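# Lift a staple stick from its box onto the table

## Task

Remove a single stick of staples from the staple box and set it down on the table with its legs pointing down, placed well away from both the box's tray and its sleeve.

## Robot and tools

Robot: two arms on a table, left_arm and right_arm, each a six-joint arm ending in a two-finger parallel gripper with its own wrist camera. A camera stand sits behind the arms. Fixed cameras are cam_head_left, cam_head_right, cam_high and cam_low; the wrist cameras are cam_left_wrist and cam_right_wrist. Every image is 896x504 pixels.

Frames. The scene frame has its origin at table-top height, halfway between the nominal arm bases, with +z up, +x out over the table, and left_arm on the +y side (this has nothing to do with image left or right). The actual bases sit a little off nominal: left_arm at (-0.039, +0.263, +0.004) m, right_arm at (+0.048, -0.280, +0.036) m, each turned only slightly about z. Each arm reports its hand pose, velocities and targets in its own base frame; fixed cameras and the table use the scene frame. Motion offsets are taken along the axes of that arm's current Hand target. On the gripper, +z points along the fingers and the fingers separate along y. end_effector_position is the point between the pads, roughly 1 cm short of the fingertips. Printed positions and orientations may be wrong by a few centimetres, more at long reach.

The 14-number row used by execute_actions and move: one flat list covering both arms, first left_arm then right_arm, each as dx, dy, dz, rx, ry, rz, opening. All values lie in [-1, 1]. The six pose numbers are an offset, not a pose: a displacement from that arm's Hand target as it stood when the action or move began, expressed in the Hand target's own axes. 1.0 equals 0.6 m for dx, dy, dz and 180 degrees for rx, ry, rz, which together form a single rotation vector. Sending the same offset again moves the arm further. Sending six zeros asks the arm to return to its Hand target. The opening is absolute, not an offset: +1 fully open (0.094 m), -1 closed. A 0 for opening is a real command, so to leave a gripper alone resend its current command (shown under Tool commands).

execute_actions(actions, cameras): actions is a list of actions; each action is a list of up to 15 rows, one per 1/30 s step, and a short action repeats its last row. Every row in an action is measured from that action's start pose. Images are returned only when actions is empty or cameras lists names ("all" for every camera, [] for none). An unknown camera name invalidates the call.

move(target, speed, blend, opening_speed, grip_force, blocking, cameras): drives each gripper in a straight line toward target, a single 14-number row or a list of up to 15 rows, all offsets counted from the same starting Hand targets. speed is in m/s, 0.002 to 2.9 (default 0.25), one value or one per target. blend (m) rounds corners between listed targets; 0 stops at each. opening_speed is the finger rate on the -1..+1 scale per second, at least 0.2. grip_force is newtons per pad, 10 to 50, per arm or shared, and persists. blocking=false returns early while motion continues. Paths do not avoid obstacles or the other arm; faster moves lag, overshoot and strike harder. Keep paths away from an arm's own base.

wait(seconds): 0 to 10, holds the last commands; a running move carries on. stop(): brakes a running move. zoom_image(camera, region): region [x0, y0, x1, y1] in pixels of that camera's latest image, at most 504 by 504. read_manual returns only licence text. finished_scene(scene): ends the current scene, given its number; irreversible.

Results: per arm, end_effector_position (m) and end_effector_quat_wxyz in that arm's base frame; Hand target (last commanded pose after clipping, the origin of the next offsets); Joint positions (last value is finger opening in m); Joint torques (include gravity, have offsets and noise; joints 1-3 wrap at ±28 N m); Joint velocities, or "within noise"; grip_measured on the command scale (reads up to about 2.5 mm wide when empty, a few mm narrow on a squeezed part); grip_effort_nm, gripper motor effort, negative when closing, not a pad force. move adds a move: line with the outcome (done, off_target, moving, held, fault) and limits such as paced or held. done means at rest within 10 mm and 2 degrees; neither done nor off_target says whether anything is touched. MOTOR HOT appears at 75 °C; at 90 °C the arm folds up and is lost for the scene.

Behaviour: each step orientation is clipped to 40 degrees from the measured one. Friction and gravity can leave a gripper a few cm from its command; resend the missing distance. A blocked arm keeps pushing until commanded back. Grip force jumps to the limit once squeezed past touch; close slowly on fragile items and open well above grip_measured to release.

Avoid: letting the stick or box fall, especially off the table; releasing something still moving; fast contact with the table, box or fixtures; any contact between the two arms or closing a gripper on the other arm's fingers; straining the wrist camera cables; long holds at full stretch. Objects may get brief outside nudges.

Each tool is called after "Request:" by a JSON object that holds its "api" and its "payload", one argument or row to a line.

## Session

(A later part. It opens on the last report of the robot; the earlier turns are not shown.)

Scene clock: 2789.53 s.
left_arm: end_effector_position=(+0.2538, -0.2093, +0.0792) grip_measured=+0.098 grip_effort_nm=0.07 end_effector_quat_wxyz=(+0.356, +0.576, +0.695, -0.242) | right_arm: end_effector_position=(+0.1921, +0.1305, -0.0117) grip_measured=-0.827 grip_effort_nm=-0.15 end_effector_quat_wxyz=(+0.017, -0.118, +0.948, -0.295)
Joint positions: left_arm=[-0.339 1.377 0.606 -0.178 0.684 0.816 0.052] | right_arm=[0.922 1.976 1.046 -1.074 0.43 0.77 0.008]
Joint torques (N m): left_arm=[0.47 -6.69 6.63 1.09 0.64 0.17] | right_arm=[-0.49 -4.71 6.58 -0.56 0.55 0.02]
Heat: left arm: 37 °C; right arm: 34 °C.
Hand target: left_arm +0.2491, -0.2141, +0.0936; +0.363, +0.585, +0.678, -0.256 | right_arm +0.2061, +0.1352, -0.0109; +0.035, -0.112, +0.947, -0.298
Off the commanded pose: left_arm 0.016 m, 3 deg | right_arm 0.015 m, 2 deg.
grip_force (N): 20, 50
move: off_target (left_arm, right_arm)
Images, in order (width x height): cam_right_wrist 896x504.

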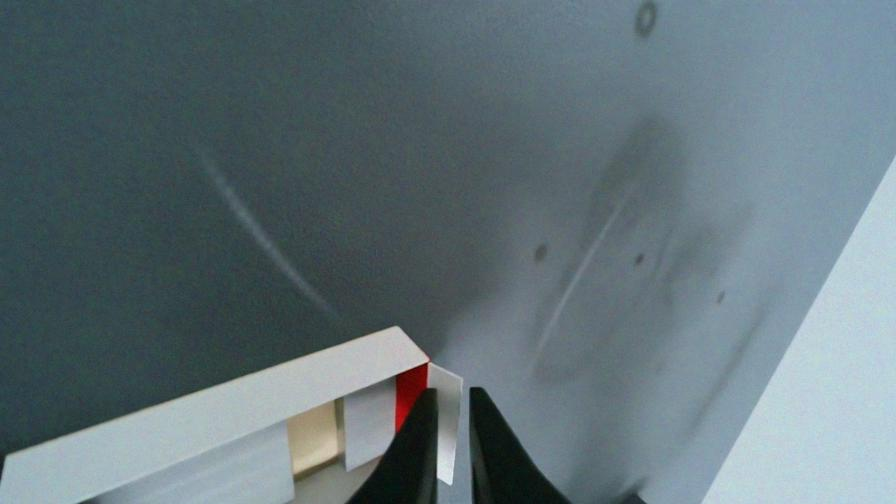

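Request:
{"api": "move", "payload": {
  "target": [0,0,0,0,0,0,0.1,-0.0,0.0048,0.0068,0,0,0,-0.83],
  "speed": 0.04,
  "cameras": ["cam_right_wrist"]
}}

Request:
{"api": "zoom_image", "payload": {
  "camera": "cam_right_wrist",
  "region": [280, 280, 600, 480]
}}

Scene clock: 2797.50 s.
left_arm: end_effector_position=(+0.2538, -0.2093, +0.0792) grip_measured=+0.098 grip_effort_nm=0.08 end_effector_quat_wxyz=(+0.356, +0.576, +0.695, -0.242) | right_arm: end_effector_position=(+0.1918, +0.1292, -0.0141) grip_measured=-0.827 grip_effort_nm=-0.15 end_effector_quat_wxyz=(+0.014, -0.120, +0.946, -0.300)
Joint positions: left_arm=[-0.339 1.377 0.606 -0.178 0.684 0.816 0.052] | right_arm=[0.922 1.989 1.046 -1.072 0.433 0.77 0.008]
Joint torques (N m): left_arm=[0.49 -6.68 6.63 1.09 0.64 0.17] | right_arm=[-0.46 -4.7 6.04 -0.42 0.52 0.02]
Heat: left arm: 37 °C; right arm: 33 °C.
Hand target: left_arm +0.2491, -0.2141, +0.0936; +0.363, +0.585, +0.678, -0.256 | right_arm +0.2061, +0.1352, -0.0159; +0.035, -0.112, +0.947, -0.298
Off the commanded pose: left_arm 0.016 m, 3 deg | right_arm 0.016 m, 3 deg.
grip_force (N): 20, 50
move: off_target (left_arm, right_arm)
Images, in order (width x height): cam_right_wrist 896x504.

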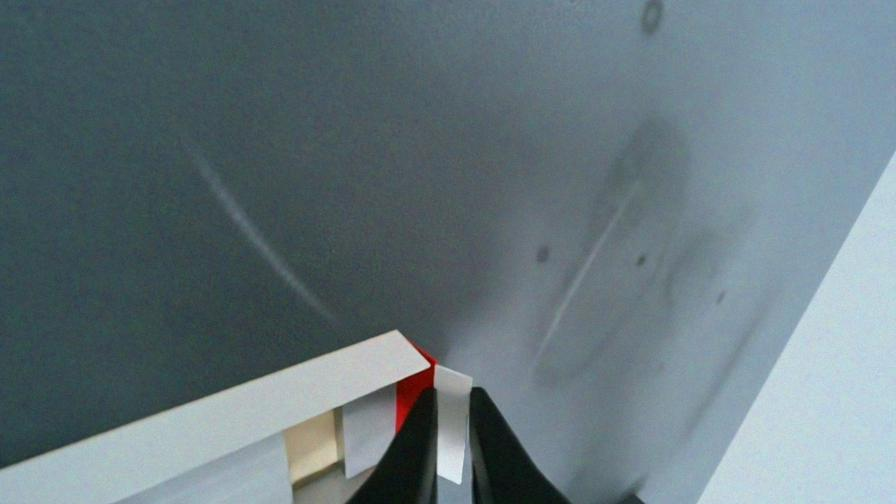

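Scaled by 1.575 from the camera's 896x504 image, which has a finer 1280x720 frame.

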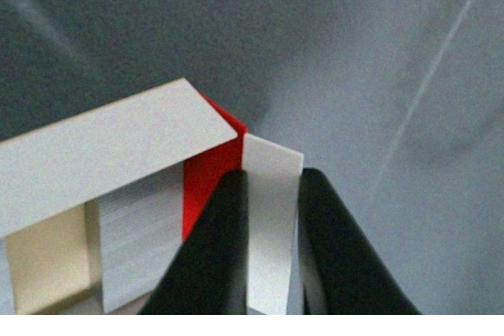

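Request:
{"api": "move", "payload": {
  "target": [
    [0,0,0,0,0,0,0.1,0,-0.0287,-0.041,0,0,0,-0.83],
    [0,0,0,0,0,0,0.1,0.008,-0.0555,-0.0157,0,0,0,0.27]
  ],
  "speed": [0.06,0.06],
  "cameras": ["cam_right_wrist"]
}}

Request:
{"api": "zoom_image", "payload": {
  "camera": "cam_right_wrist",
  "region": [100, 200, 500, 450]
}}

Scene clock: 2880.17 s.
left_arm: end_effector_position=(+0.2538, -0.2093, +0.0792) grip_measured=+0.098 grip_effort_nm=0.08 end_effector_quat_wxyz=(+0.356, +0.576, +0.695, -0.242) | right_arm: end_effector_position=(+0.1998, +0.1120, +0.0045) grip_measured=+0.268 grip_effort_nm=0.11 end_effector_quat_wxyz=(+0.006, -0.113, +0.946, -0.302)
Joint positions: left_arm=[-0.339 1.377 0.606 -0.178 0.684 0.816 0.052] | right_arm=[0.856 1.924 1.043 -1.123 0.45 0.719 0.06]
Joint torques (N m): left_arm=[0.47 -6.68 6.65 1.08 0.64 0.17] | right_arm=[-0.29 -8.51 3.11 -0.43 0.55 0.02]
Heat: left arm: 37 °C; right arm: 32 °C.
Hand target: left_arm +0.2491, -0.2141, +0.0936; +0.363, +0.585, +0.678, -0.256 | right_arm +0.2066, +0.1128, +0.0109; +0.035, -0.112, +0.947, -0.298
Off the commanded pose: left_arm 0.016 m, 3 deg | right_arm 0.009 m, 3 deg.
grip_force (N): 20, 50
move: off_target (left_arm, right_arm); target 2's new opening was sent with right_arm's hand 0.009 m and 3 deg from that target
Images, in order (width x height): cam_right_wrist 896x504.

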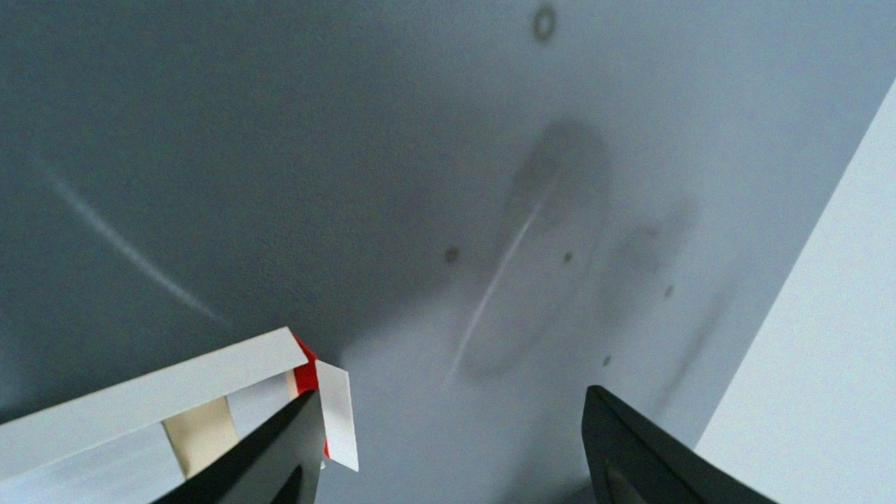

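Scaled by 1.260 from the camera's 896x504 image, which has a finer 1280x720 frame.

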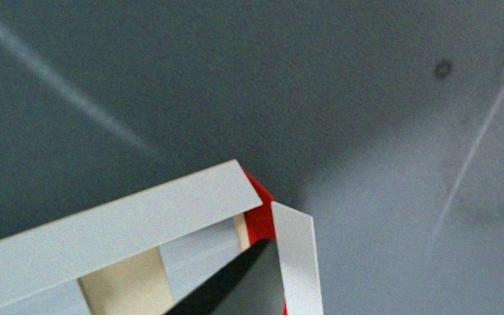

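Request:
{"api": "move", "payload": {
  "target": [0,0,0,0,0,0,0.1,-0.01,-0.055,-0.09,-0.1944,0,0,0.27],
  "speed": 0.12,
  "cameras": ["cam_right_wrist","cam_low"]
}}

Request:
{"api": "zoom_image", "payload": {
  "camera": "cam_right_wrist",
  "region": [100, 150, 500, 400]
}}

Request:
{"api": "zoom_image", "payload": {
  "camera": "cam_low",
  "region": [280, 200, 440, 280]
}}

Scene clock: 2900.07 s.
left_arm: end_effector_position=(+0.2538, -0.2093, +0.0792) grip_measured=+0.098 grip_effort_nm=0.07 end_effector_quat_wxyz=(+0.356, +0.576, +0.695, -0.242) | right_arm: end_effector_position=(+0.2121, +0.1179, +0.0667) grip_measured=+0.268 grip_effort_nm=0.11 end_effector_quat_wxyz=(-0.010, -0.112, +0.994, -0.005)
Joint positions: left_arm=[-0.339 1.377 0.606 -0.178 0.684 0.816 0.052] | right_arm=[0.505 1.513 1.012 -1.092 0.002 0.28 0.06]
Joint torques (N m): left_arm=[0.47 -6.69 6.64 1.08 0.64 0.17] | right_arm=[-0.43 -6.08 5.72 -0.15 -0.13 -0.02]
Heat: left arm: 37 °C; right arm: 31 °C.
Hand target: left_arm +0.2491, -0.2141, +0.0936; +0.363, +0.585, +0.678, -0.256 | right_arm +0.2115, +0.1180, +0.0741; +0.000, -0.118, +0.993, +0.000
Off the commanded pose: left_arm 0.016 m, 3 deg | right_arm 0.007 m, 1 deg.
grip_force (N): 20, 50
move: off_target (left_arm)
Images, in order (width x height): cam_low 896x504, cam_right_wrist 896x504.

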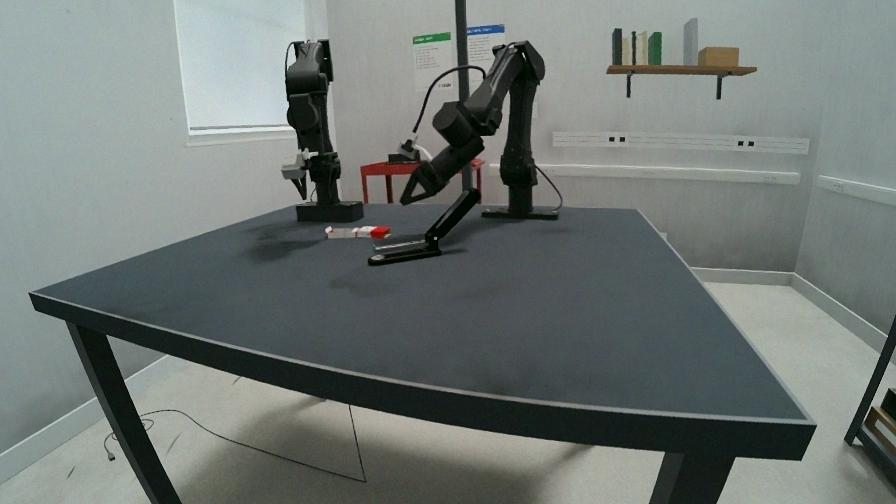

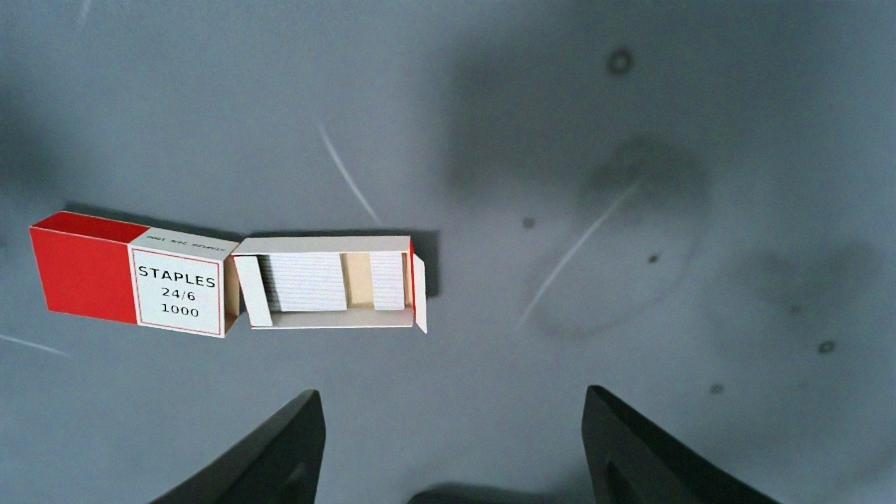

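Scaled by 1.260 from the camera's 896x504 image, which has a finer 1280x720 frame.

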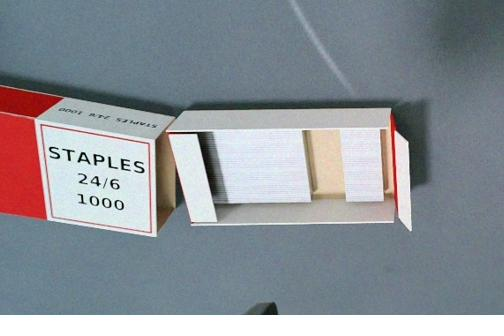

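Scaled by 3.150 from the camera's 896x504 image, which has a finer 1280x720 frame.

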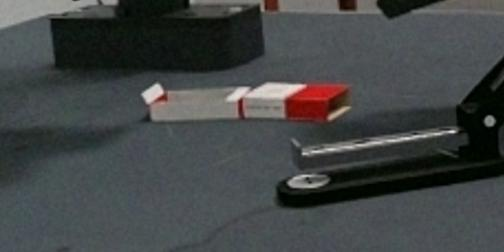

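Request:
{"api": "move", "payload": {
  "target": [0,0,0,0,0,0,0.1,0.0245,0.0127,0.1172,0.2222,0,0,-0.34],
  "speed": 0.12,
  "cameras": ["cam_right_wrist"]
}}

Request:
{"api": "zoom_image", "payload": {
  "camera": "cam_right_wrist",
  "region": [200, 200, 600, 450]
}}

Scene clock: 2951.80 s.
left_arm: end_effector_position=(+0.2538, -0.2093, +0.0792) grip_measured=+0.098 grip_effort_nm=0.07 end_effector_quat_wxyz=(+0.356, +0.576, +0.695, -0.242) | right_arm: end_effector_position=(+0.1876, +0.1195, -0.0012) grip_measured=-0.338 grip_effort_nm=-0.15 end_effector_quat_wxyz=(+0.027, -0.113, +0.938, -0.326)
Joint positions: left_arm=[-0.339 1.377 0.606 -0.178 0.684 0.816 0.052] | right_arm=[0.942 1.962 1.034 -1.131 0.475 0.823 0.031]
Joint torques (N m): left_arm=[0.49 -6.68 6.64 1.08 0.64 0.17] | right_arm=[0.36 -4.6 6.43 -0.95 0.57 0.17]
Heat: left arm: 37 °C; right arm: 32 °C.
Hand target: left_arm +0.2491, -0.2141, +0.0936; +0.363, +0.585, +0.678, -0.256 | right_arm +0.1954, +0.1220, +0.0038; +0.040, -0.110, +0.933, -0.339
Off the commanded pose: left_arm 0.016 m, 3 deg | right_arm 0.010 m, 2 deg.
grip_force (N): 20, 50
move: off_target (left_arm)
Images, in order (width x height): cam_right_wrist 896x504.

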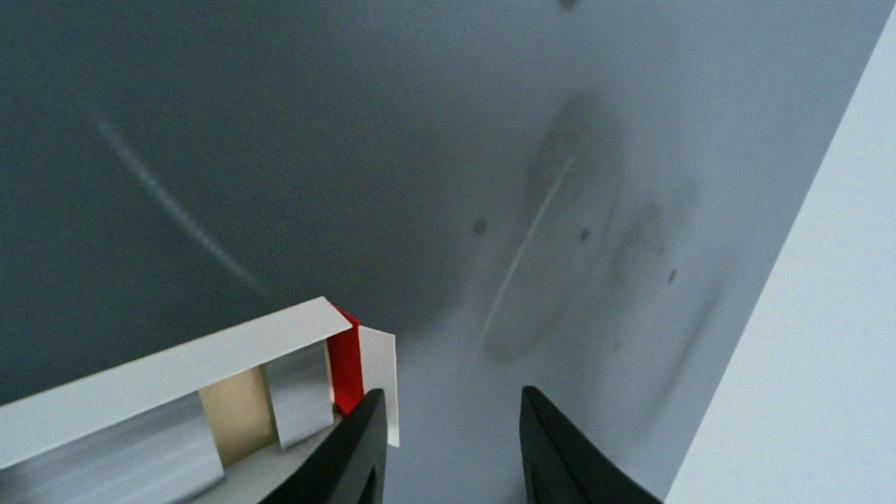

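Scaled by 1.260 from the camera's 896x504 image, which has a finer 1280x720 frame.

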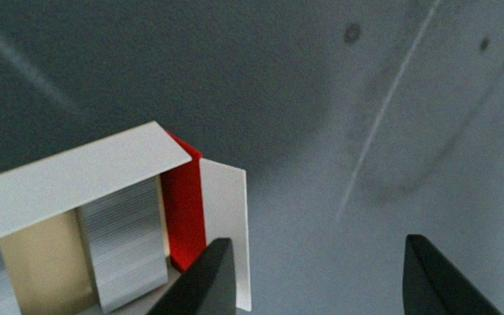

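Request:
{"api": "move", "payload": {
  "target": [0,0,0,0,0,0,0.1,-0.0208,0.01,0.0052,0,0,0,-0.34],
  "speed": 0.06,
  "cameras": ["cam_right_wrist"]
}}

Request:
{"api": "zoom_image", "payload": {
  "camera": "cam_right_wrist",
  "region": [200, 220, 600, 470]
}}

Scene clock: 3006.77 s.
left_arm: end_effector_position=(+0.2538, -0.2093, +0.0792) grip_measured=+0.098 grip_effort_nm=0.07 end_effector_quat_wxyz=(+0.356, +0.576, +0.695, -0.242) | right_arm: end_effector_position=(+0.1879, +0.1194, -0.0011) grip_measured=-0.338 grip_effort_nm=-0.15 end_effector_quat_wxyz=(+0.027, -0.113, +0.938, -0.327)
Joint positions: left_arm=[-0.339 1.377 0.606 -0.178 0.684 0.816 0.052] | right_arm=[0.942 1.962 1.034 -1.131 0.476 0.823 0.031]
Joint torques (N m): left_arm=[0.47 -6.68 6.63 1.08 0.63 0.17] | right_arm=[0.01 -6.43 4.37 -0.77 0.23 0.05]
Heat: left arm: 37 °C; right arm: 34 °C.
Hand target: left_arm +0.2491, -0.2141, +0.0936; +0.363, +0.585, +0.678, -0.256 | right_arm +0.1901, +0.1208, +0.0021; +0.033, -0.110, +0.939, -0.325 (not the last commanded pose)
Off the commanded pose: left_arm 0.016 m, 3 deg | right_arm 0.021 m, 2 deg.
grip_force (N): 20, 50
move: held (right_arm; a check stopped the path), off_target (left_arm); limits=held
pose unreachable (right arm): on one or more control steps of this call, first in action 0 (counted from 0), this arm could not follow its commanded pose, so it was not sent that pose on those steps. It may still have moved: this result reports where it is.
cause: moving toward the commanded pose would bring a part of the arm too close to another arm (this arm's wrist (the part past joint 4) and the left arm's fingers, along the way the arms are being sent, or toward where that arm still pushes).
Images, in order (width x height): cam_right_wrist 896x504.

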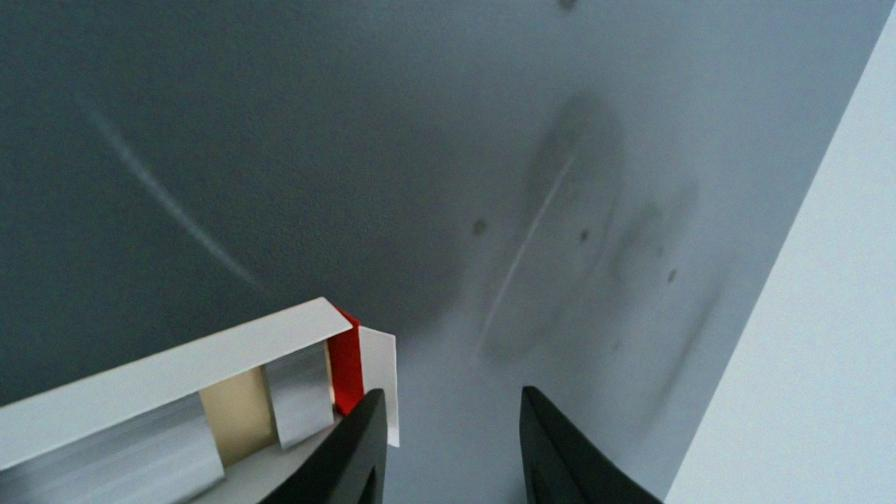

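Scaled by 1.260 from the camera's 896x504 image, which has a finer 1280x720 frame.

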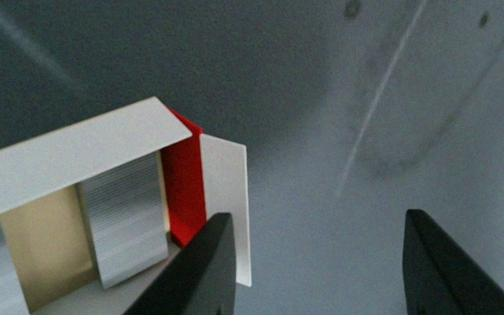

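Request:
{"api": "execute_actions", "payload": {
  "actions": [],
  "cameras": ["cam_right_wrist", "cam_high", "cam_left_wrist"]
}}

Scene clock: 3099.07 s.
left_arm: end_effector_position=(+0.2538, -0.2093, +0.0792) grip_measured=+0.098 grip_effort_nm=0.08 end_effector_quat_wxyz=(+0.356, +0.576, +0.695, -0.242) | right_arm: end_effector_position=(+0.1879, +0.1194, -0.0011) grip_measured=-0.338 grip_effort_nm=-0.15 end_effector_quat_wxyz=(+0.027, -0.113, +0.938, -0.327)
Joint positions: left_arm=[-0.339 1.377 0.606 -0.178 0.684 0.816 0.052] | right_arm=[0.942 1.962 1.034 -1.131 0.476 0.823 0.031]
Joint velocities: within noise
Joint torques (N m): left_arm=[0.47 -6.68 6.63 1.08 0.64 0.17] | right_arm=[-0.02 -6.41 4.34 -0.77 0.24 0.06]
Heat: left arm: 37 °C; right arm: 32 °C.
Hand target: left_arm +0.2491, -0.2141, +0.0936; +0.363, +0.585, +0.678, -0.256 | right_arm +0.1901, +0.1208, +0.0021; +0.033, -0.110, +0.939, -0.325 (not the last commanded pose)
Tool commands: left_gripper/opening=+0.1 right_gripper/opening=-0.34
Off the commanded pose: left_arm 0.016 m, 3 deg | right_arm 0.021 m, 2 deg.
grip_force (N): 20, 50
Images, in order (width x height): cam_high 896x504, cam_left_wrist 896x504, cam_right_wrist 896x504.

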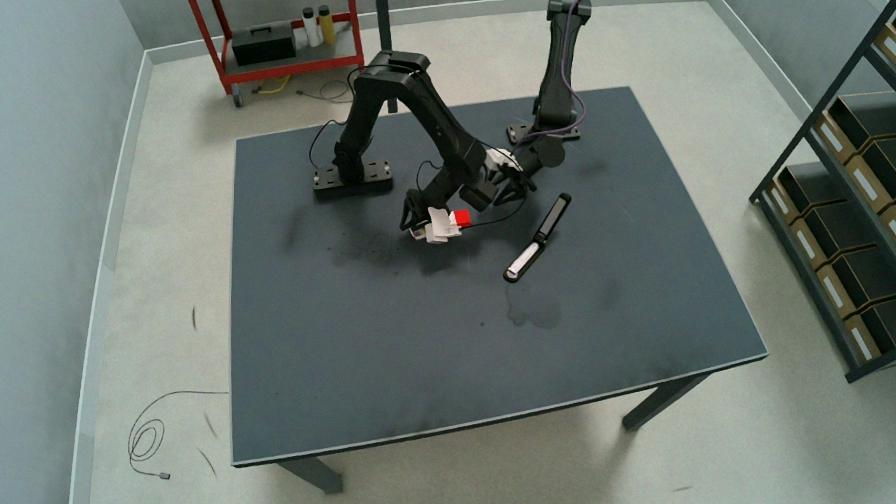

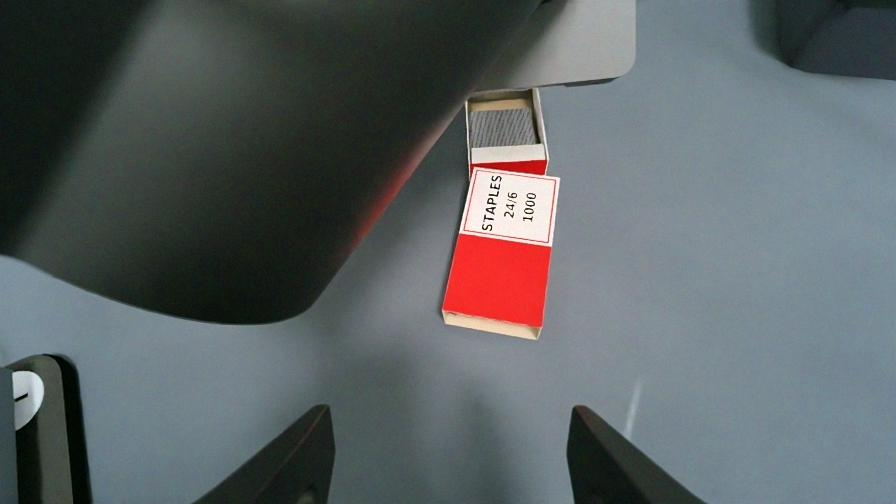

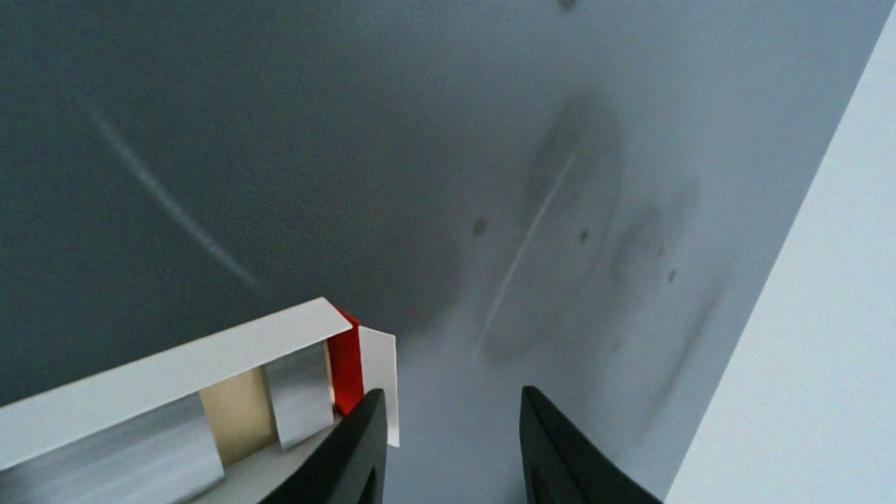

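Request:
{"api": "zoom_image", "payload": {
  "camera": "cam_right_wrist",
  "region": [180, 270, 430, 504]
}}

Request:
{"api": "zoom_image", "payload": {
  "camera": "cam_left_wrist",
  "region": [430, 60, 590, 190]
}}

Scaled by 2.016 from the camera's 896x504 image, which has a finer 1280x720 frame.

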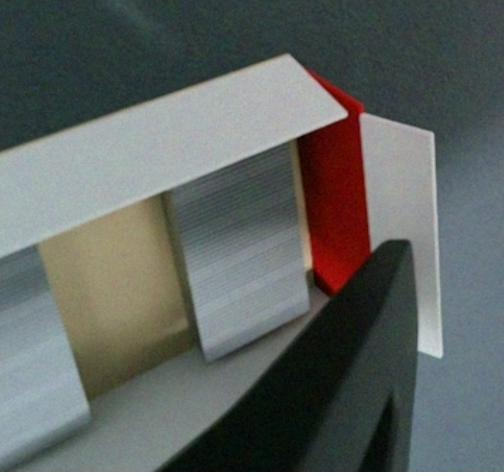

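Scaled by 3.150 from the camera's 896x504 image, which has a finer 1280x720 frame.

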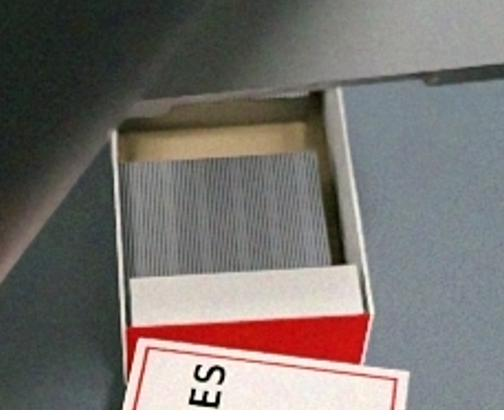

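Request:
{"api": "move", "payload": {
  "target": [-0.0547, -0.0027, -0.2592, 0, 0, 0, 0.1, 0, 0, 0, 0, 0, 0, -0.34],
  "speed": 0.2,
  "cameras": []
}}

Scene clock: 3147.40 s.
left_arm: end_effector_position=(+0.2157, -0.1095, +0.1927) grip_measured=+0.098 grip_effort_nm=0.08 end_effector_quat_wxyz=(+0.338, +0.581, +0.697, -0.250) | right_arm: end_effector_position=(+0.1879, +0.1194, -0.0011) grip_measured=-0.338 grip_effort_nm=-0.15 end_effector_quat_wxyz=(+0.027, -0.113, +0.938, -0.327)
Joint positions: left_arm=[0.126 1.199 1.016 -1.256 0.86 1.456 0.052] | right_arm=[0.942 1.962 1.034 -1.131 0.476 0.823 0.031]
Joint torques (N m): left_arm=[0.44 -2.63 9.32 0.46 0.87 0.18] | right_arm=[0.01 -6.42 4.38 -0.76 0.23 0.05]
Heat: left arm: 37 °C; right arm: 31 °C.
Hand target: left_arm +0.2191, -0.1143, +0.2136; +0.363, +0.585, +0.678, -0.256 | right_arm +0.1901, +0.1208, +0.0021; +0.033, -0.110, +0.939, -0.325
Off the commanded pose: left_arm 0.022 m, 4 deg | right_arm 0.004 m, 1 deg.
grip_force (N): 20, 50
move: off_target (left_arm)
No camera images: "cameras" was empty.

Request:
{"api": "move", "payload": {
  "target": [
    [0,0,0,0,0,0,0.1, 0,0,-0.1,0,0,0,-0.34],
    [0,0,0,0,0,0,0.1,-0.0072,-0.063,-0.1583,-0.2117,-0.0036,-0.0009,-0.34]
  ],
  "speed": 0.15,
  "blend": 0.02,
  "cameras": ["cam_right_wrist"]
}}

Scene clock: 3188.97 s.
left_arm: end_effector_position=(+0.2155, -0.1095, +0.1926) grip_measured=+0.098 grip_effort_nm=0.08 end_effector_quat_wxyz=(+0.337, +0.581, +0.697, -0.251) | right_arm: end_effector_position=(+0.1895, +0.1492, +0.0990) grip_measured=-0.338 grip_effort_nm=-0.15 end_effector_quat_wxyz=(-0.012, -0.110, +0.994, -0.010)
Joint positions: left_arm=[0.126 1.199 1.016 -1.258 0.86 1.456 0.052] | right_arm=[0.666 1.492 1.123 -1.234 0.004 0.446 0.031]
Joint torques (N m): left_arm=[0.46 -2.61 9.35 0.46 0.87 0.18] | right_arm=[-0.35 -5.91 4.22 0.12 -0.12 -0.03]
Heat: left arm: 41 °C; right arm: 31 °C.
Hand target: left_arm +0.2191, -0.1143, +0.2136; +0.363, +0.585, +0.678, -0.256 | right_arm +0.1887, +0.1502, +0.1001; +0.000, -0.117, +0.993, -0.001
Off the commanded pose: left_arm 0.022 m, 4 deg | right_arm 0.002 m, 2 deg.
grip_force (N): 20, 50
move: off_target (left_arm)
Images, in order (width x height): cam_right_wrist 896x504.

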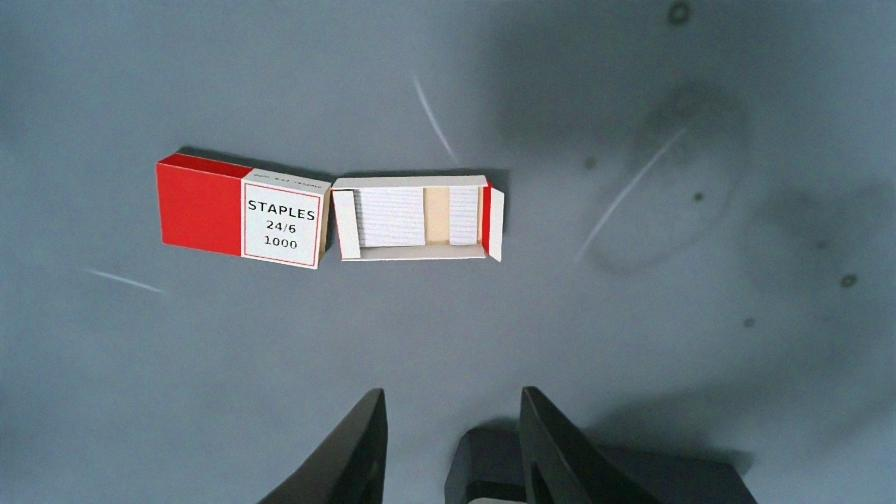

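Request:
{"api": "zoom_image", "payload": {
  "camera": "cam_right_wrist",
  "region": [310, 150, 530, 280]
}}

Scaled by 2.291 from the camera's 896x504 image, which has a finer 1280x720 frame.

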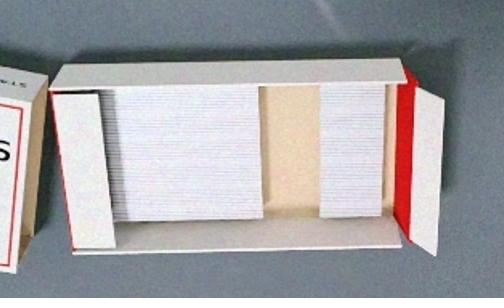

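Request:
{"api": "move", "payload": {
  "target": [0,0,0,0,0,0,0.1, 0.0048,0.0027,0.1835,0,0,0,-0.97],
  "speed": 0.12,
  "cameras": ["cam_right_wrist"]
}}

Scene clock: 3251.27 s.
left_arm: end_effector_position=(+0.2155, -0.1095, +0.1926) grip_measured=+0.098 grip_effort_nm=0.08 end_effector_quat_wxyz=(+0.337, +0.581, +0.697, -0.251) | right_arm: end_effector_position=(+0.1884, +0.1492, -0.0039) grip_measured=-0.967 grip_effort_nm=-0.15 end_effector_quat_wxyz=(+0.001, -0.113, +0.994, -0.001)
Joint positions: left_arm=[0.126 1.199 1.016 -1.258 0.86 1.456 0.052] | right_arm=[0.667 1.6 0.791 -0.761 0.002 0.441 0.002]
Joint torques (N m): left_arm=[0.46 -2.61 9.35 0.46 0.88 0.18] | right_arm=[0.47 -3.3 3.93 0.2 -0.11 0.09]
Heat: left arm: 42 °C; right arm: 31 °C.
Hand target: left_arm +0.2191, -0.1143, +0.2136; +0.363, +0.585, +0.678, -0.256 | right_arm +0.1855, +0.1510, -0.0100; +0.000, -0.117, +0.993, -0.001
Off the commanded pose: left_arm 0.022 m, 4 deg | right_arm 0.007 m, 1 deg.
grip_force (N): 20, 50
move: off_target (left_arm)
Images, in order (width x height): cam_right_wrist 896x504.

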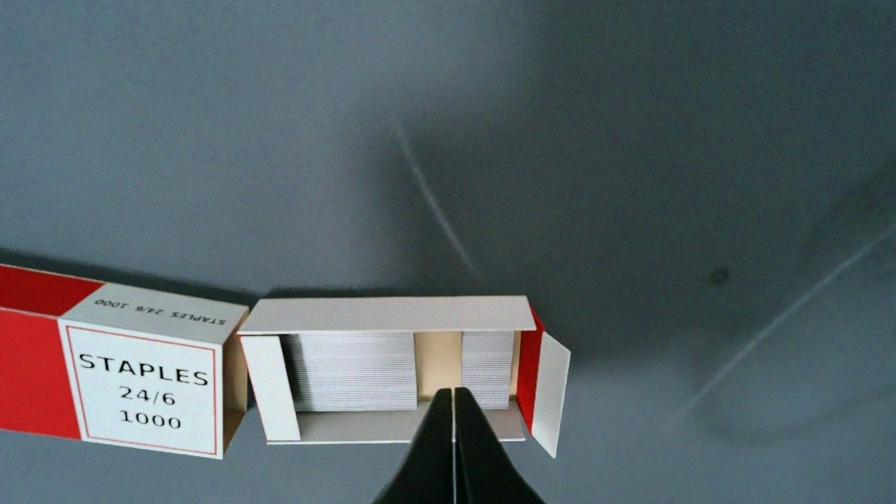

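Request:
{"api": "zoom_image", "payload": {
  "camera": "cam_right_wrist",
  "region": [380, 290, 600, 470]
}}

Scaled by 2.291 from the camera's 896x504 image, which has a finer 1280x720 frame.

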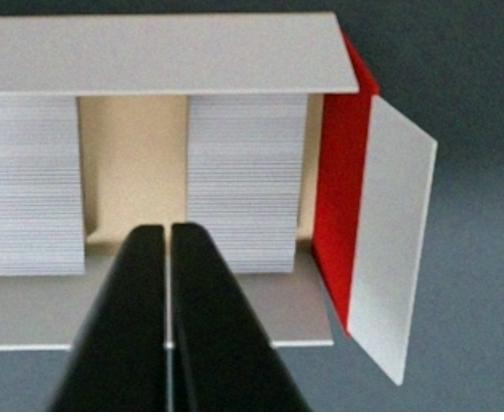

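Request:
{"api": "move", "payload": {
  "target": [0,0,0,0,0,0,0.1, 0,0,0.0183,0,0,0,-0.97],
  "speed": 0.05,
  "cameras": ["cam_right_wrist"]
}}

Scene clock: 3401.90 s.
left_arm: end_effector_position=(+0.2155, -0.1095, +0.1926) grip_measured=+0.098 grip_effort_nm=0.08 end_effector_quat_wxyz=(+0.337, +0.581, +0.697, -0.251) | right_arm: end_effector_position=(+0.1892, +0.1498, -0.0142) grip_measured=-0.967 grip_effort_nm=-0.15 end_effector_quat_wxyz=(+0.002, -0.113, +0.994, +0.000)
Joint positions: left_arm=[0.126 1.199 1.016 -1.258 0.86 1.456 0.052] | right_arm=[0.667 1.627 0.77 -0.71 0.002 0.441 0.002]
Joint torques (N m): left_arm=[0.46 -2.62 9.36 0.46 0.88 0.18] | right_arm=[0.5 -3.29 3.64 0.2 -0.11 0.09]
Heat: left arm: 43 °C; right arm: 30 °C.
Hand target: left_arm +0.2191, -0.1143, +0.2136; +0.363, +0.585, +0.678, -0.256 | right_arm +0.1855, +0.1509, -0.0210; +0.000, -0.117, +0.993, -0.001
Off the commanded pose: left_arm 0.022 m, 4 deg | right_arm 0.008 m, 1 deg.
grip_force (N): 20, 50
move: off_target (left_arm)
Images, in order (width x height): cam_right_wrist 896x504.

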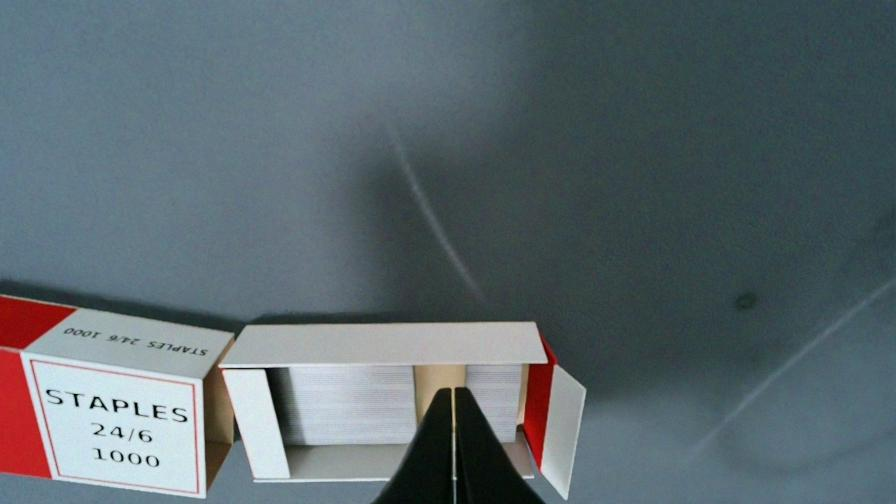

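Request:
{"api": "move", "payload": {
  "target": [
    [0,0,0,0,0,0,0.1, 0,0,0.0067,0,0,0,-0.97],
    [0,0,0,0,0,0,0.1, 0,-0.0333,0.0067,0,0,0,-0.97]
  ],
  "speed": 0.04,
  "cameras": ["cam_right_wrist"]
}}

Scene clock: 3413.33 s.
left_arm: end_effector_position=(+0.2155, -0.1095, +0.1926) grip_measured=+0.098 grip_effort_nm=0.07 end_effector_quat_wxyz=(+0.337, +0.581, +0.697, -0.251) | right_arm: end_effector_position=(+0.1902, +0.1401, -0.0208) grip_measured=-0.968 grip_effort_nm=-0.15 end_effector_quat_wxyz=(-0.006, -0.120, +0.993, +0.006)
Joint positions: left_arm=[0.126 1.199 1.016 -1.258 0.86 1.456 0.052] | right_arm=[0.618 1.633 0.744 -0.686 -0.016 0.378 0.002]
Joint torques (N m): left_arm=[0.46 -2.61 9.36 0.46 0.87 0.18] | right_arm=[-0.87 -4.79 2.65 0.18 0.1 -0.01]
Heat: left arm: 43 °C; right arm: 30 °C.
Hand target: left_arm +0.2191, -0.1143, +0.2136; +0.363, +0.585, +0.678, -0.256 | right_arm +0.1902, +0.1315, -0.0250; +0.000, -0.117, +0.993, -0.001
Off the commanded pose: left_arm 0.022 m, 4 deg | right_arm 0.010 m, 1 deg.
grip_force (N): 20, 50
move: off_target (left_arm)
Images, in order (width x height): cam_right_wrist 896x504.

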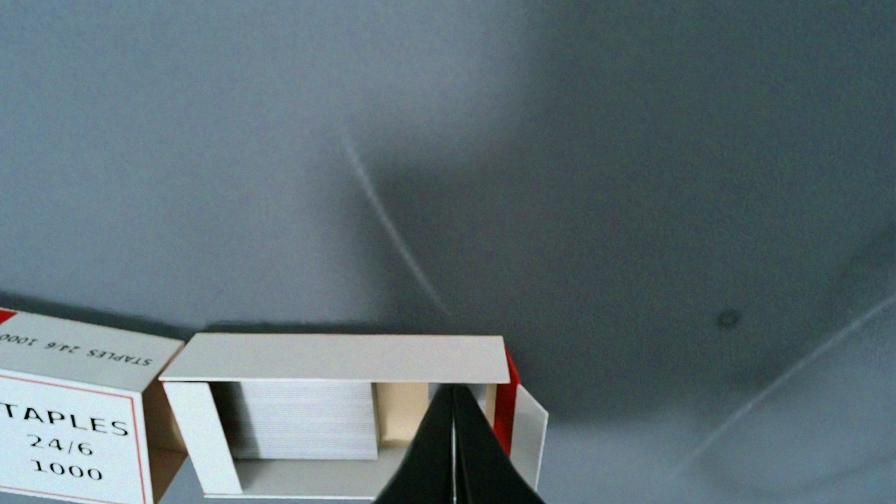

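Request:
{"api": "move", "payload": {
  "target": [
    [0,0,0,0,0,0,0.1, 0,0,-0.0058,0,0,0,-0.97],
    [0,0,0,0,0,0,0.1, 0,-0.0255,-0.0058,0,0,0,-0.97]
  ],
  "speed": 0.03,
  "cameras": ["cam_right_wrist"]
}}

Scene clock: 3425.83 s.
left_arm: end_effector_position=(+0.2155, -0.1095, +0.1926) grip_measured=+0.098 grip_effort_nm=0.08 end_effector_quat_wxyz=(+0.337, +0.581, +0.697, -0.251) | right_arm: end_effector_position=(+0.1926, +0.1209, -0.0233) grip_measured=-0.968 grip_effort_nm=-0.15 end_effector_quat_wxyz=(-0.011, -0.114, +0.993, +0.003)
Joint positions: left_arm=[0.126 1.199 1.016 -1.258 0.86 1.456 0.052] | right_arm=[0.544 1.62 0.718 -0.686 -0.015 0.316 0.002]
Joint torques (N m): left_arm=[0.46 -2.62 9.36 0.47 0.87 0.18] | right_arm=[-0.43 -5.76 3.52 0.02 0.09 -0.05]
Heat: left arm: 43 °C; right arm: 30 °C.
Hand target: left_arm +0.2191, -0.1143, +0.2136; +0.363, +0.585, +0.678, -0.256 | right_arm +0.1937, +0.1166, -0.0215; +0.000, -0.117, +0.993, -0.001
Off the commanded pose: left_arm 0.022 m, 4 deg | right_arm 0.005 m, 1 deg.
grip_force (N): 20, 50
move: off_target (left_arm)
Images, in order (width x height): cam_right_wrist 896x504.

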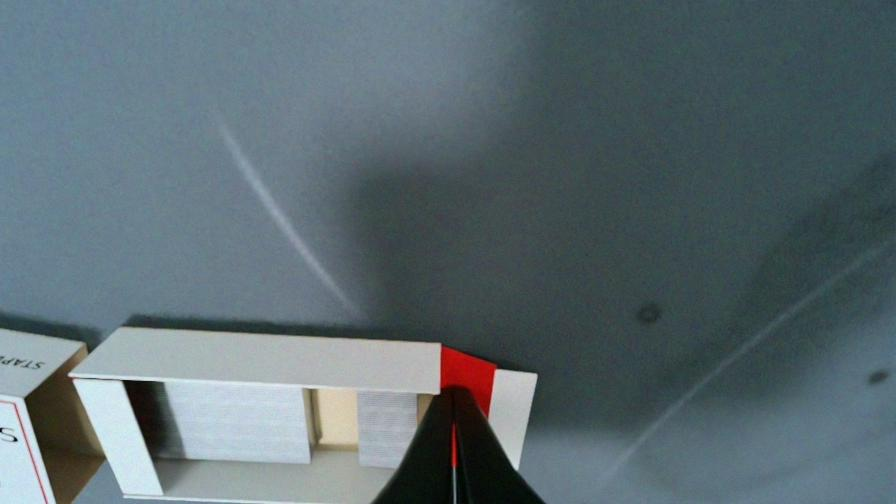

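Request:
{"api": "zoom_image", "payload": {
  "camera": "cam_right_wrist",
  "region": [340, 320, 560, 504]
}}

Scaled by 2.291 from the camera's 896x504 image, which has a finer 1280x720 frame.

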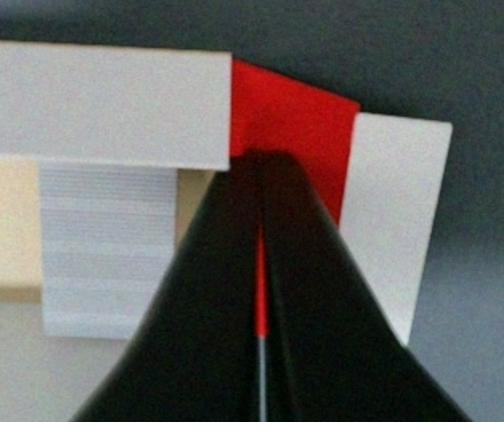

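Request:
{"api": "move", "payload": {
  "target": [0,0,0,0,0,0,0.1, 0,0.012,-0.13,0,0,0,-0.632],
  "speed": 0.1,
  "cameras": ["cam_right_wrist"]
}}

Scene clock: 3460.17 s.
left_arm: end_effector_position=(+0.2155, -0.1095, +0.1926) grip_measured=+0.098 grip_effort_nm=0.07 end_effector_quat_wxyz=(+0.337, +0.581, +0.697, -0.251) | right_arm: end_effector_position=(+0.1807, +0.1168, +0.0420) grip_measured=-0.634 grip_effort_nm=0.11 end_effector_quat_wxyz=(-0.030, -0.117, +0.993, -0.006)
Joint positions: left_arm=[0.126 1.199 1.016 -1.258 0.86 1.456 0.052] | right_arm=[0.557 1.473 0.871 -1.028 -0.015 0.322 0.017]
Joint torques (N m): left_arm=[0.46 -2.62 9.36 0.47 0.88 0.18] | right_arm=[0.47 -5.3 8.43 -0.19 0.09 0.11]
Heat: left arm: 44 °C; right arm: 30 °C.
Hand target: left_arm +0.2191, -0.1143, +0.2136; +0.363, +0.585, +0.678, -0.256 | right_arm +0.1921, +0.1237, +0.0565; +0.000, -0.117, +0.993, -0.001
Off the commanded pose: left_arm 0.022 m, 4 deg | right_arm 0.020 m, 3 deg.
grip_force (N): 20, 50
move: off_target (left_arm, right_arm)
Images, in order (width x height): cam_right_wrist 896x504.

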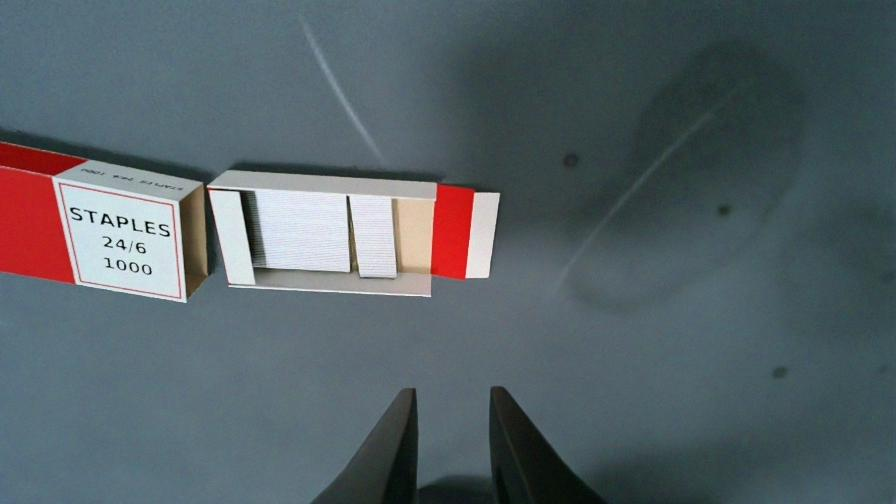

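Request:
{"api": "zoom_image", "payload": {
  "camera": "cam_right_wrist",
  "region": [190, 160, 510, 310]
}}

Scaled by 1.575 from the camera's 896x504 image, which has a finer 1280x720 frame.

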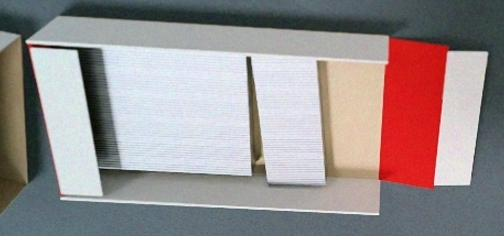

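Request:
{"api": "move", "payload": {
  "target": [0,0,0,0,0,0,0.1, 0.0055,0.0637,0.0608,-0.1944,0,0,-0.83],
  "speed": 0.12,
  "cameras": ["cam_right_wrist"]
}}

Scene clock: 3527.87 s.
left_arm: end_effector_position=(+0.2155, -0.1095, +0.1926) grip_measured=+0.098 grip_effort_nm=0.08 end_effector_quat_wxyz=(+0.337, +0.581, +0.697, -0.251) | right_arm: end_effector_position=(+0.1810, +0.1579, +0.0228) grip_measured=-0.827 grip_effort_nm=-0.15 end_effector_quat_wxyz=(-0.036, -0.110, +0.952, +0.282)
Joint positions: left_arm=[0.126 1.199 1.016 -1.258 0.86 1.456 0.052] | right_arm=[0.291 1.498 0.679 -0.721 -0.576 0.072 0.008]
Joint torques (N m): left_arm=[0.46 -2.61 9.36 0.46 0.88 0.18] | right_arm=[-0.5 -2.58 3.79 0.26 -0.71 -0.08]
Heat: left arm: 44 °C; right arm: 34 °C.
Hand target: left_arm +0.2191, -0.1143, +0.2136; +0.363, +0.585, +0.678, -0.256 | right_arm +0.1799, +0.1601, +0.0200; -0.035, -0.112, +0.947, +0.298
Off the commanded pose: left_arm 0.022 m, 4 deg | right_arm 0.004 m, 2 deg.
grip_force (N): 20, 50
move: off_target (left_arm)
Images, in order (width x height): cam_right_wrist 896x504.

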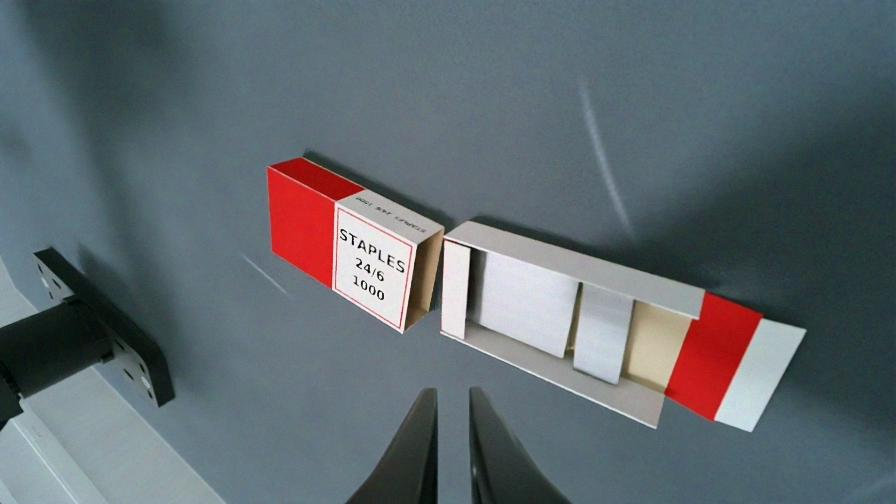

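Request:
{"api": "zoom_image", "payload": {
  "camera": "cam_right_wrist",
  "region": [430, 200, 730, 440]
}}

Scaled by 1.680 from the camera's 896x504 image, which has a finer 1280x720 frame.

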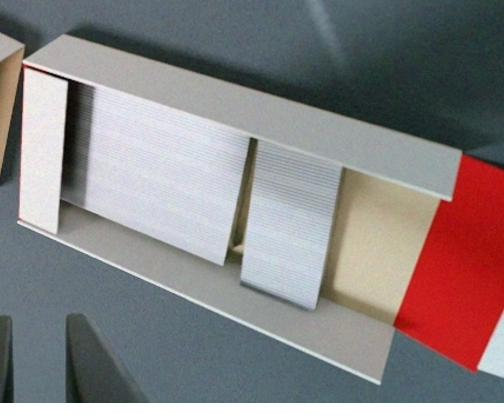

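Request:
{"api": "move", "payload": {
  "target": [0,0,0,0,0,0,0.1, 0,-0.0273,0.0114,0,0,0,-0.83],
  "speed": 0.06,
  "cameras": ["cam_right_wrist"]
}}

Scene clock: 3558.30 s.
left_arm: end_effector_position=(+0.2155, -0.1095, +0.1926) grip_measured=+0.098 grip_effort_nm=0.07 end_effector_quat_wxyz=(+0.337, +0.581, +0.697, -0.251) | right_arm: end_effector_position=(+0.1830, +0.1484, +0.0074) grip_measured=-0.827 grip_effort_nm=-0.15 end_effector_quat_wxyz=(-0.038, -0.109, +0.952, +0.282)
Joint positions: left_arm=[0.126 1.199 1.016 -1.258 0.86 1.456 0.052] | right_arm=[0.245 1.548 0.652 -0.675 -0.578 0.018 0.008]
Joint torques (N m): left_arm=[0.46 -2.61 9.36 0.46 0.87 0.19] | right_arm=[-0.44 -2.7 3.62 0.25 -0.69 -0.06]
Heat: left arm: 44 °C; right arm: 31 °C.
Hand target: left_arm +0.2191, -0.1143, +0.2136; +0.363, +0.585, +0.678, -0.256 | right_arm +0.1822, +0.1508, +0.0050; -0.035, -0.112, +0.947, +0.298
Off the commanded pose: left_arm 0.022 m, 4 deg | right_arm 0.003 m, 2 deg.
grip_force (N): 20, 50
move: off_target (left_arm)
Images, in order (width x height): cam_right_wrist 896x504.

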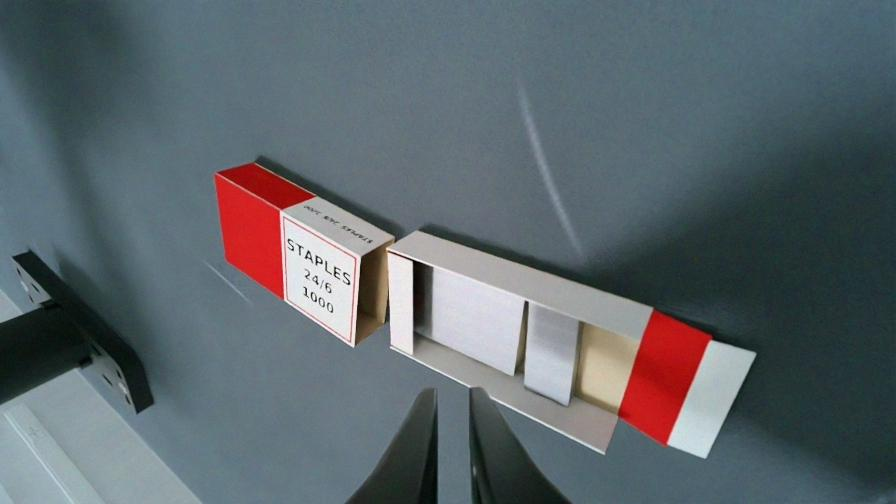

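Request:
{"api": "move", "payload": {
  "target": [
    [0,0,0,0,0,0,0.1, 0,0.01365,0.00956,0,0,0,-0.83],
    [0,0,0,0,0,0,0.1, 0,-0.0089,0.0243,0,0,0,-0.83]
  ],
  "speed": 0.06,
  "cameras": ["cam_right_wrist"]
}}

Scene clock: 3570.53 s.
left_arm: end_effector_position=(+0.2155, -0.1095, +0.1926) grip_measured=+0.098 grip_effort_nm=0.08 end_effector_quat_wxyz=(+0.337, +0.581, +0.697, -0.251) | right_arm: end_effector_position=(+0.1817, +0.1525, -0.0084) grip_measured=-0.827 grip_effort_nm=-0.15 end_effector_quat_wxyz=(-0.039, -0.109, +0.952, +0.282)
Joint positions: left_arm=[0.126 1.199 1.016 -1.258 0.86 1.456 0.052] | right_arm=[0.265 1.596 0.618 -0.583 -0.578 0.039 0.008]
Joint torques (N m): left_arm=[0.46 -2.62 9.36 0.46 0.88 0.18] | right_arm=[-0.51 -2.89 3.49 0.25 -0.69 -0.09]
Heat: left arm: 44 °C; right arm: 31 °C.
Hand target: left_arm +0.2191, -0.1143, +0.2136; +0.363, +0.585, +0.678, -0.256 | right_arm +0.1812, +0.1547, -0.0100; -0.035, -0.112, +0.947, +0.298
Off the commanded pose: left_arm 0.022 m, 4 deg | right_arm 0.003 m, 2 deg.
grip_force (N): 20, 50
move: off_target (left_arm)
Images, in order (width x height): cam_right_wrist 896x504.

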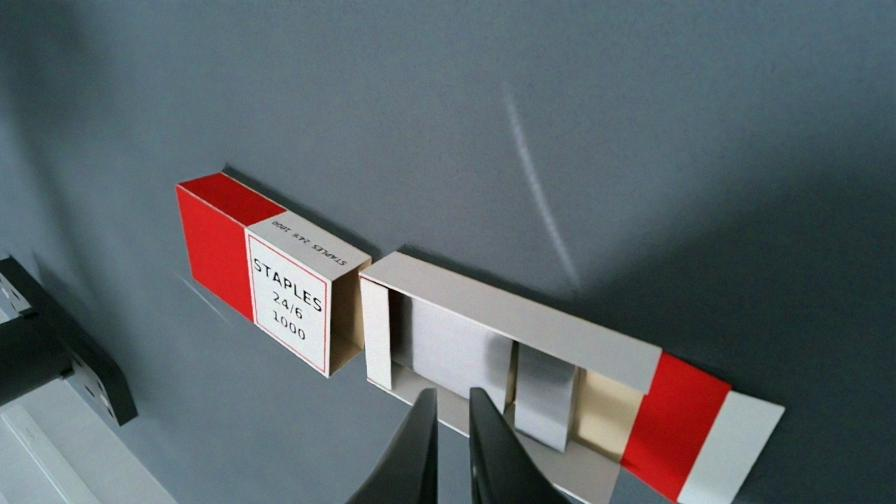

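Request:
{"api": "zoom_image", "payload": {
  "camera": "cam_right_wrist",
  "region": [440, 320, 620, 470]
}}

Scaled by 2.800 from the camera's 896x504 image, which has a finer 1280x720 frame.

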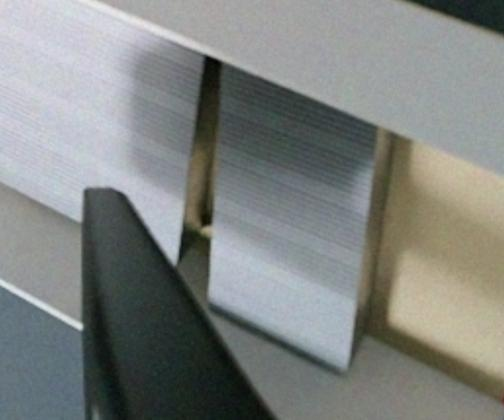

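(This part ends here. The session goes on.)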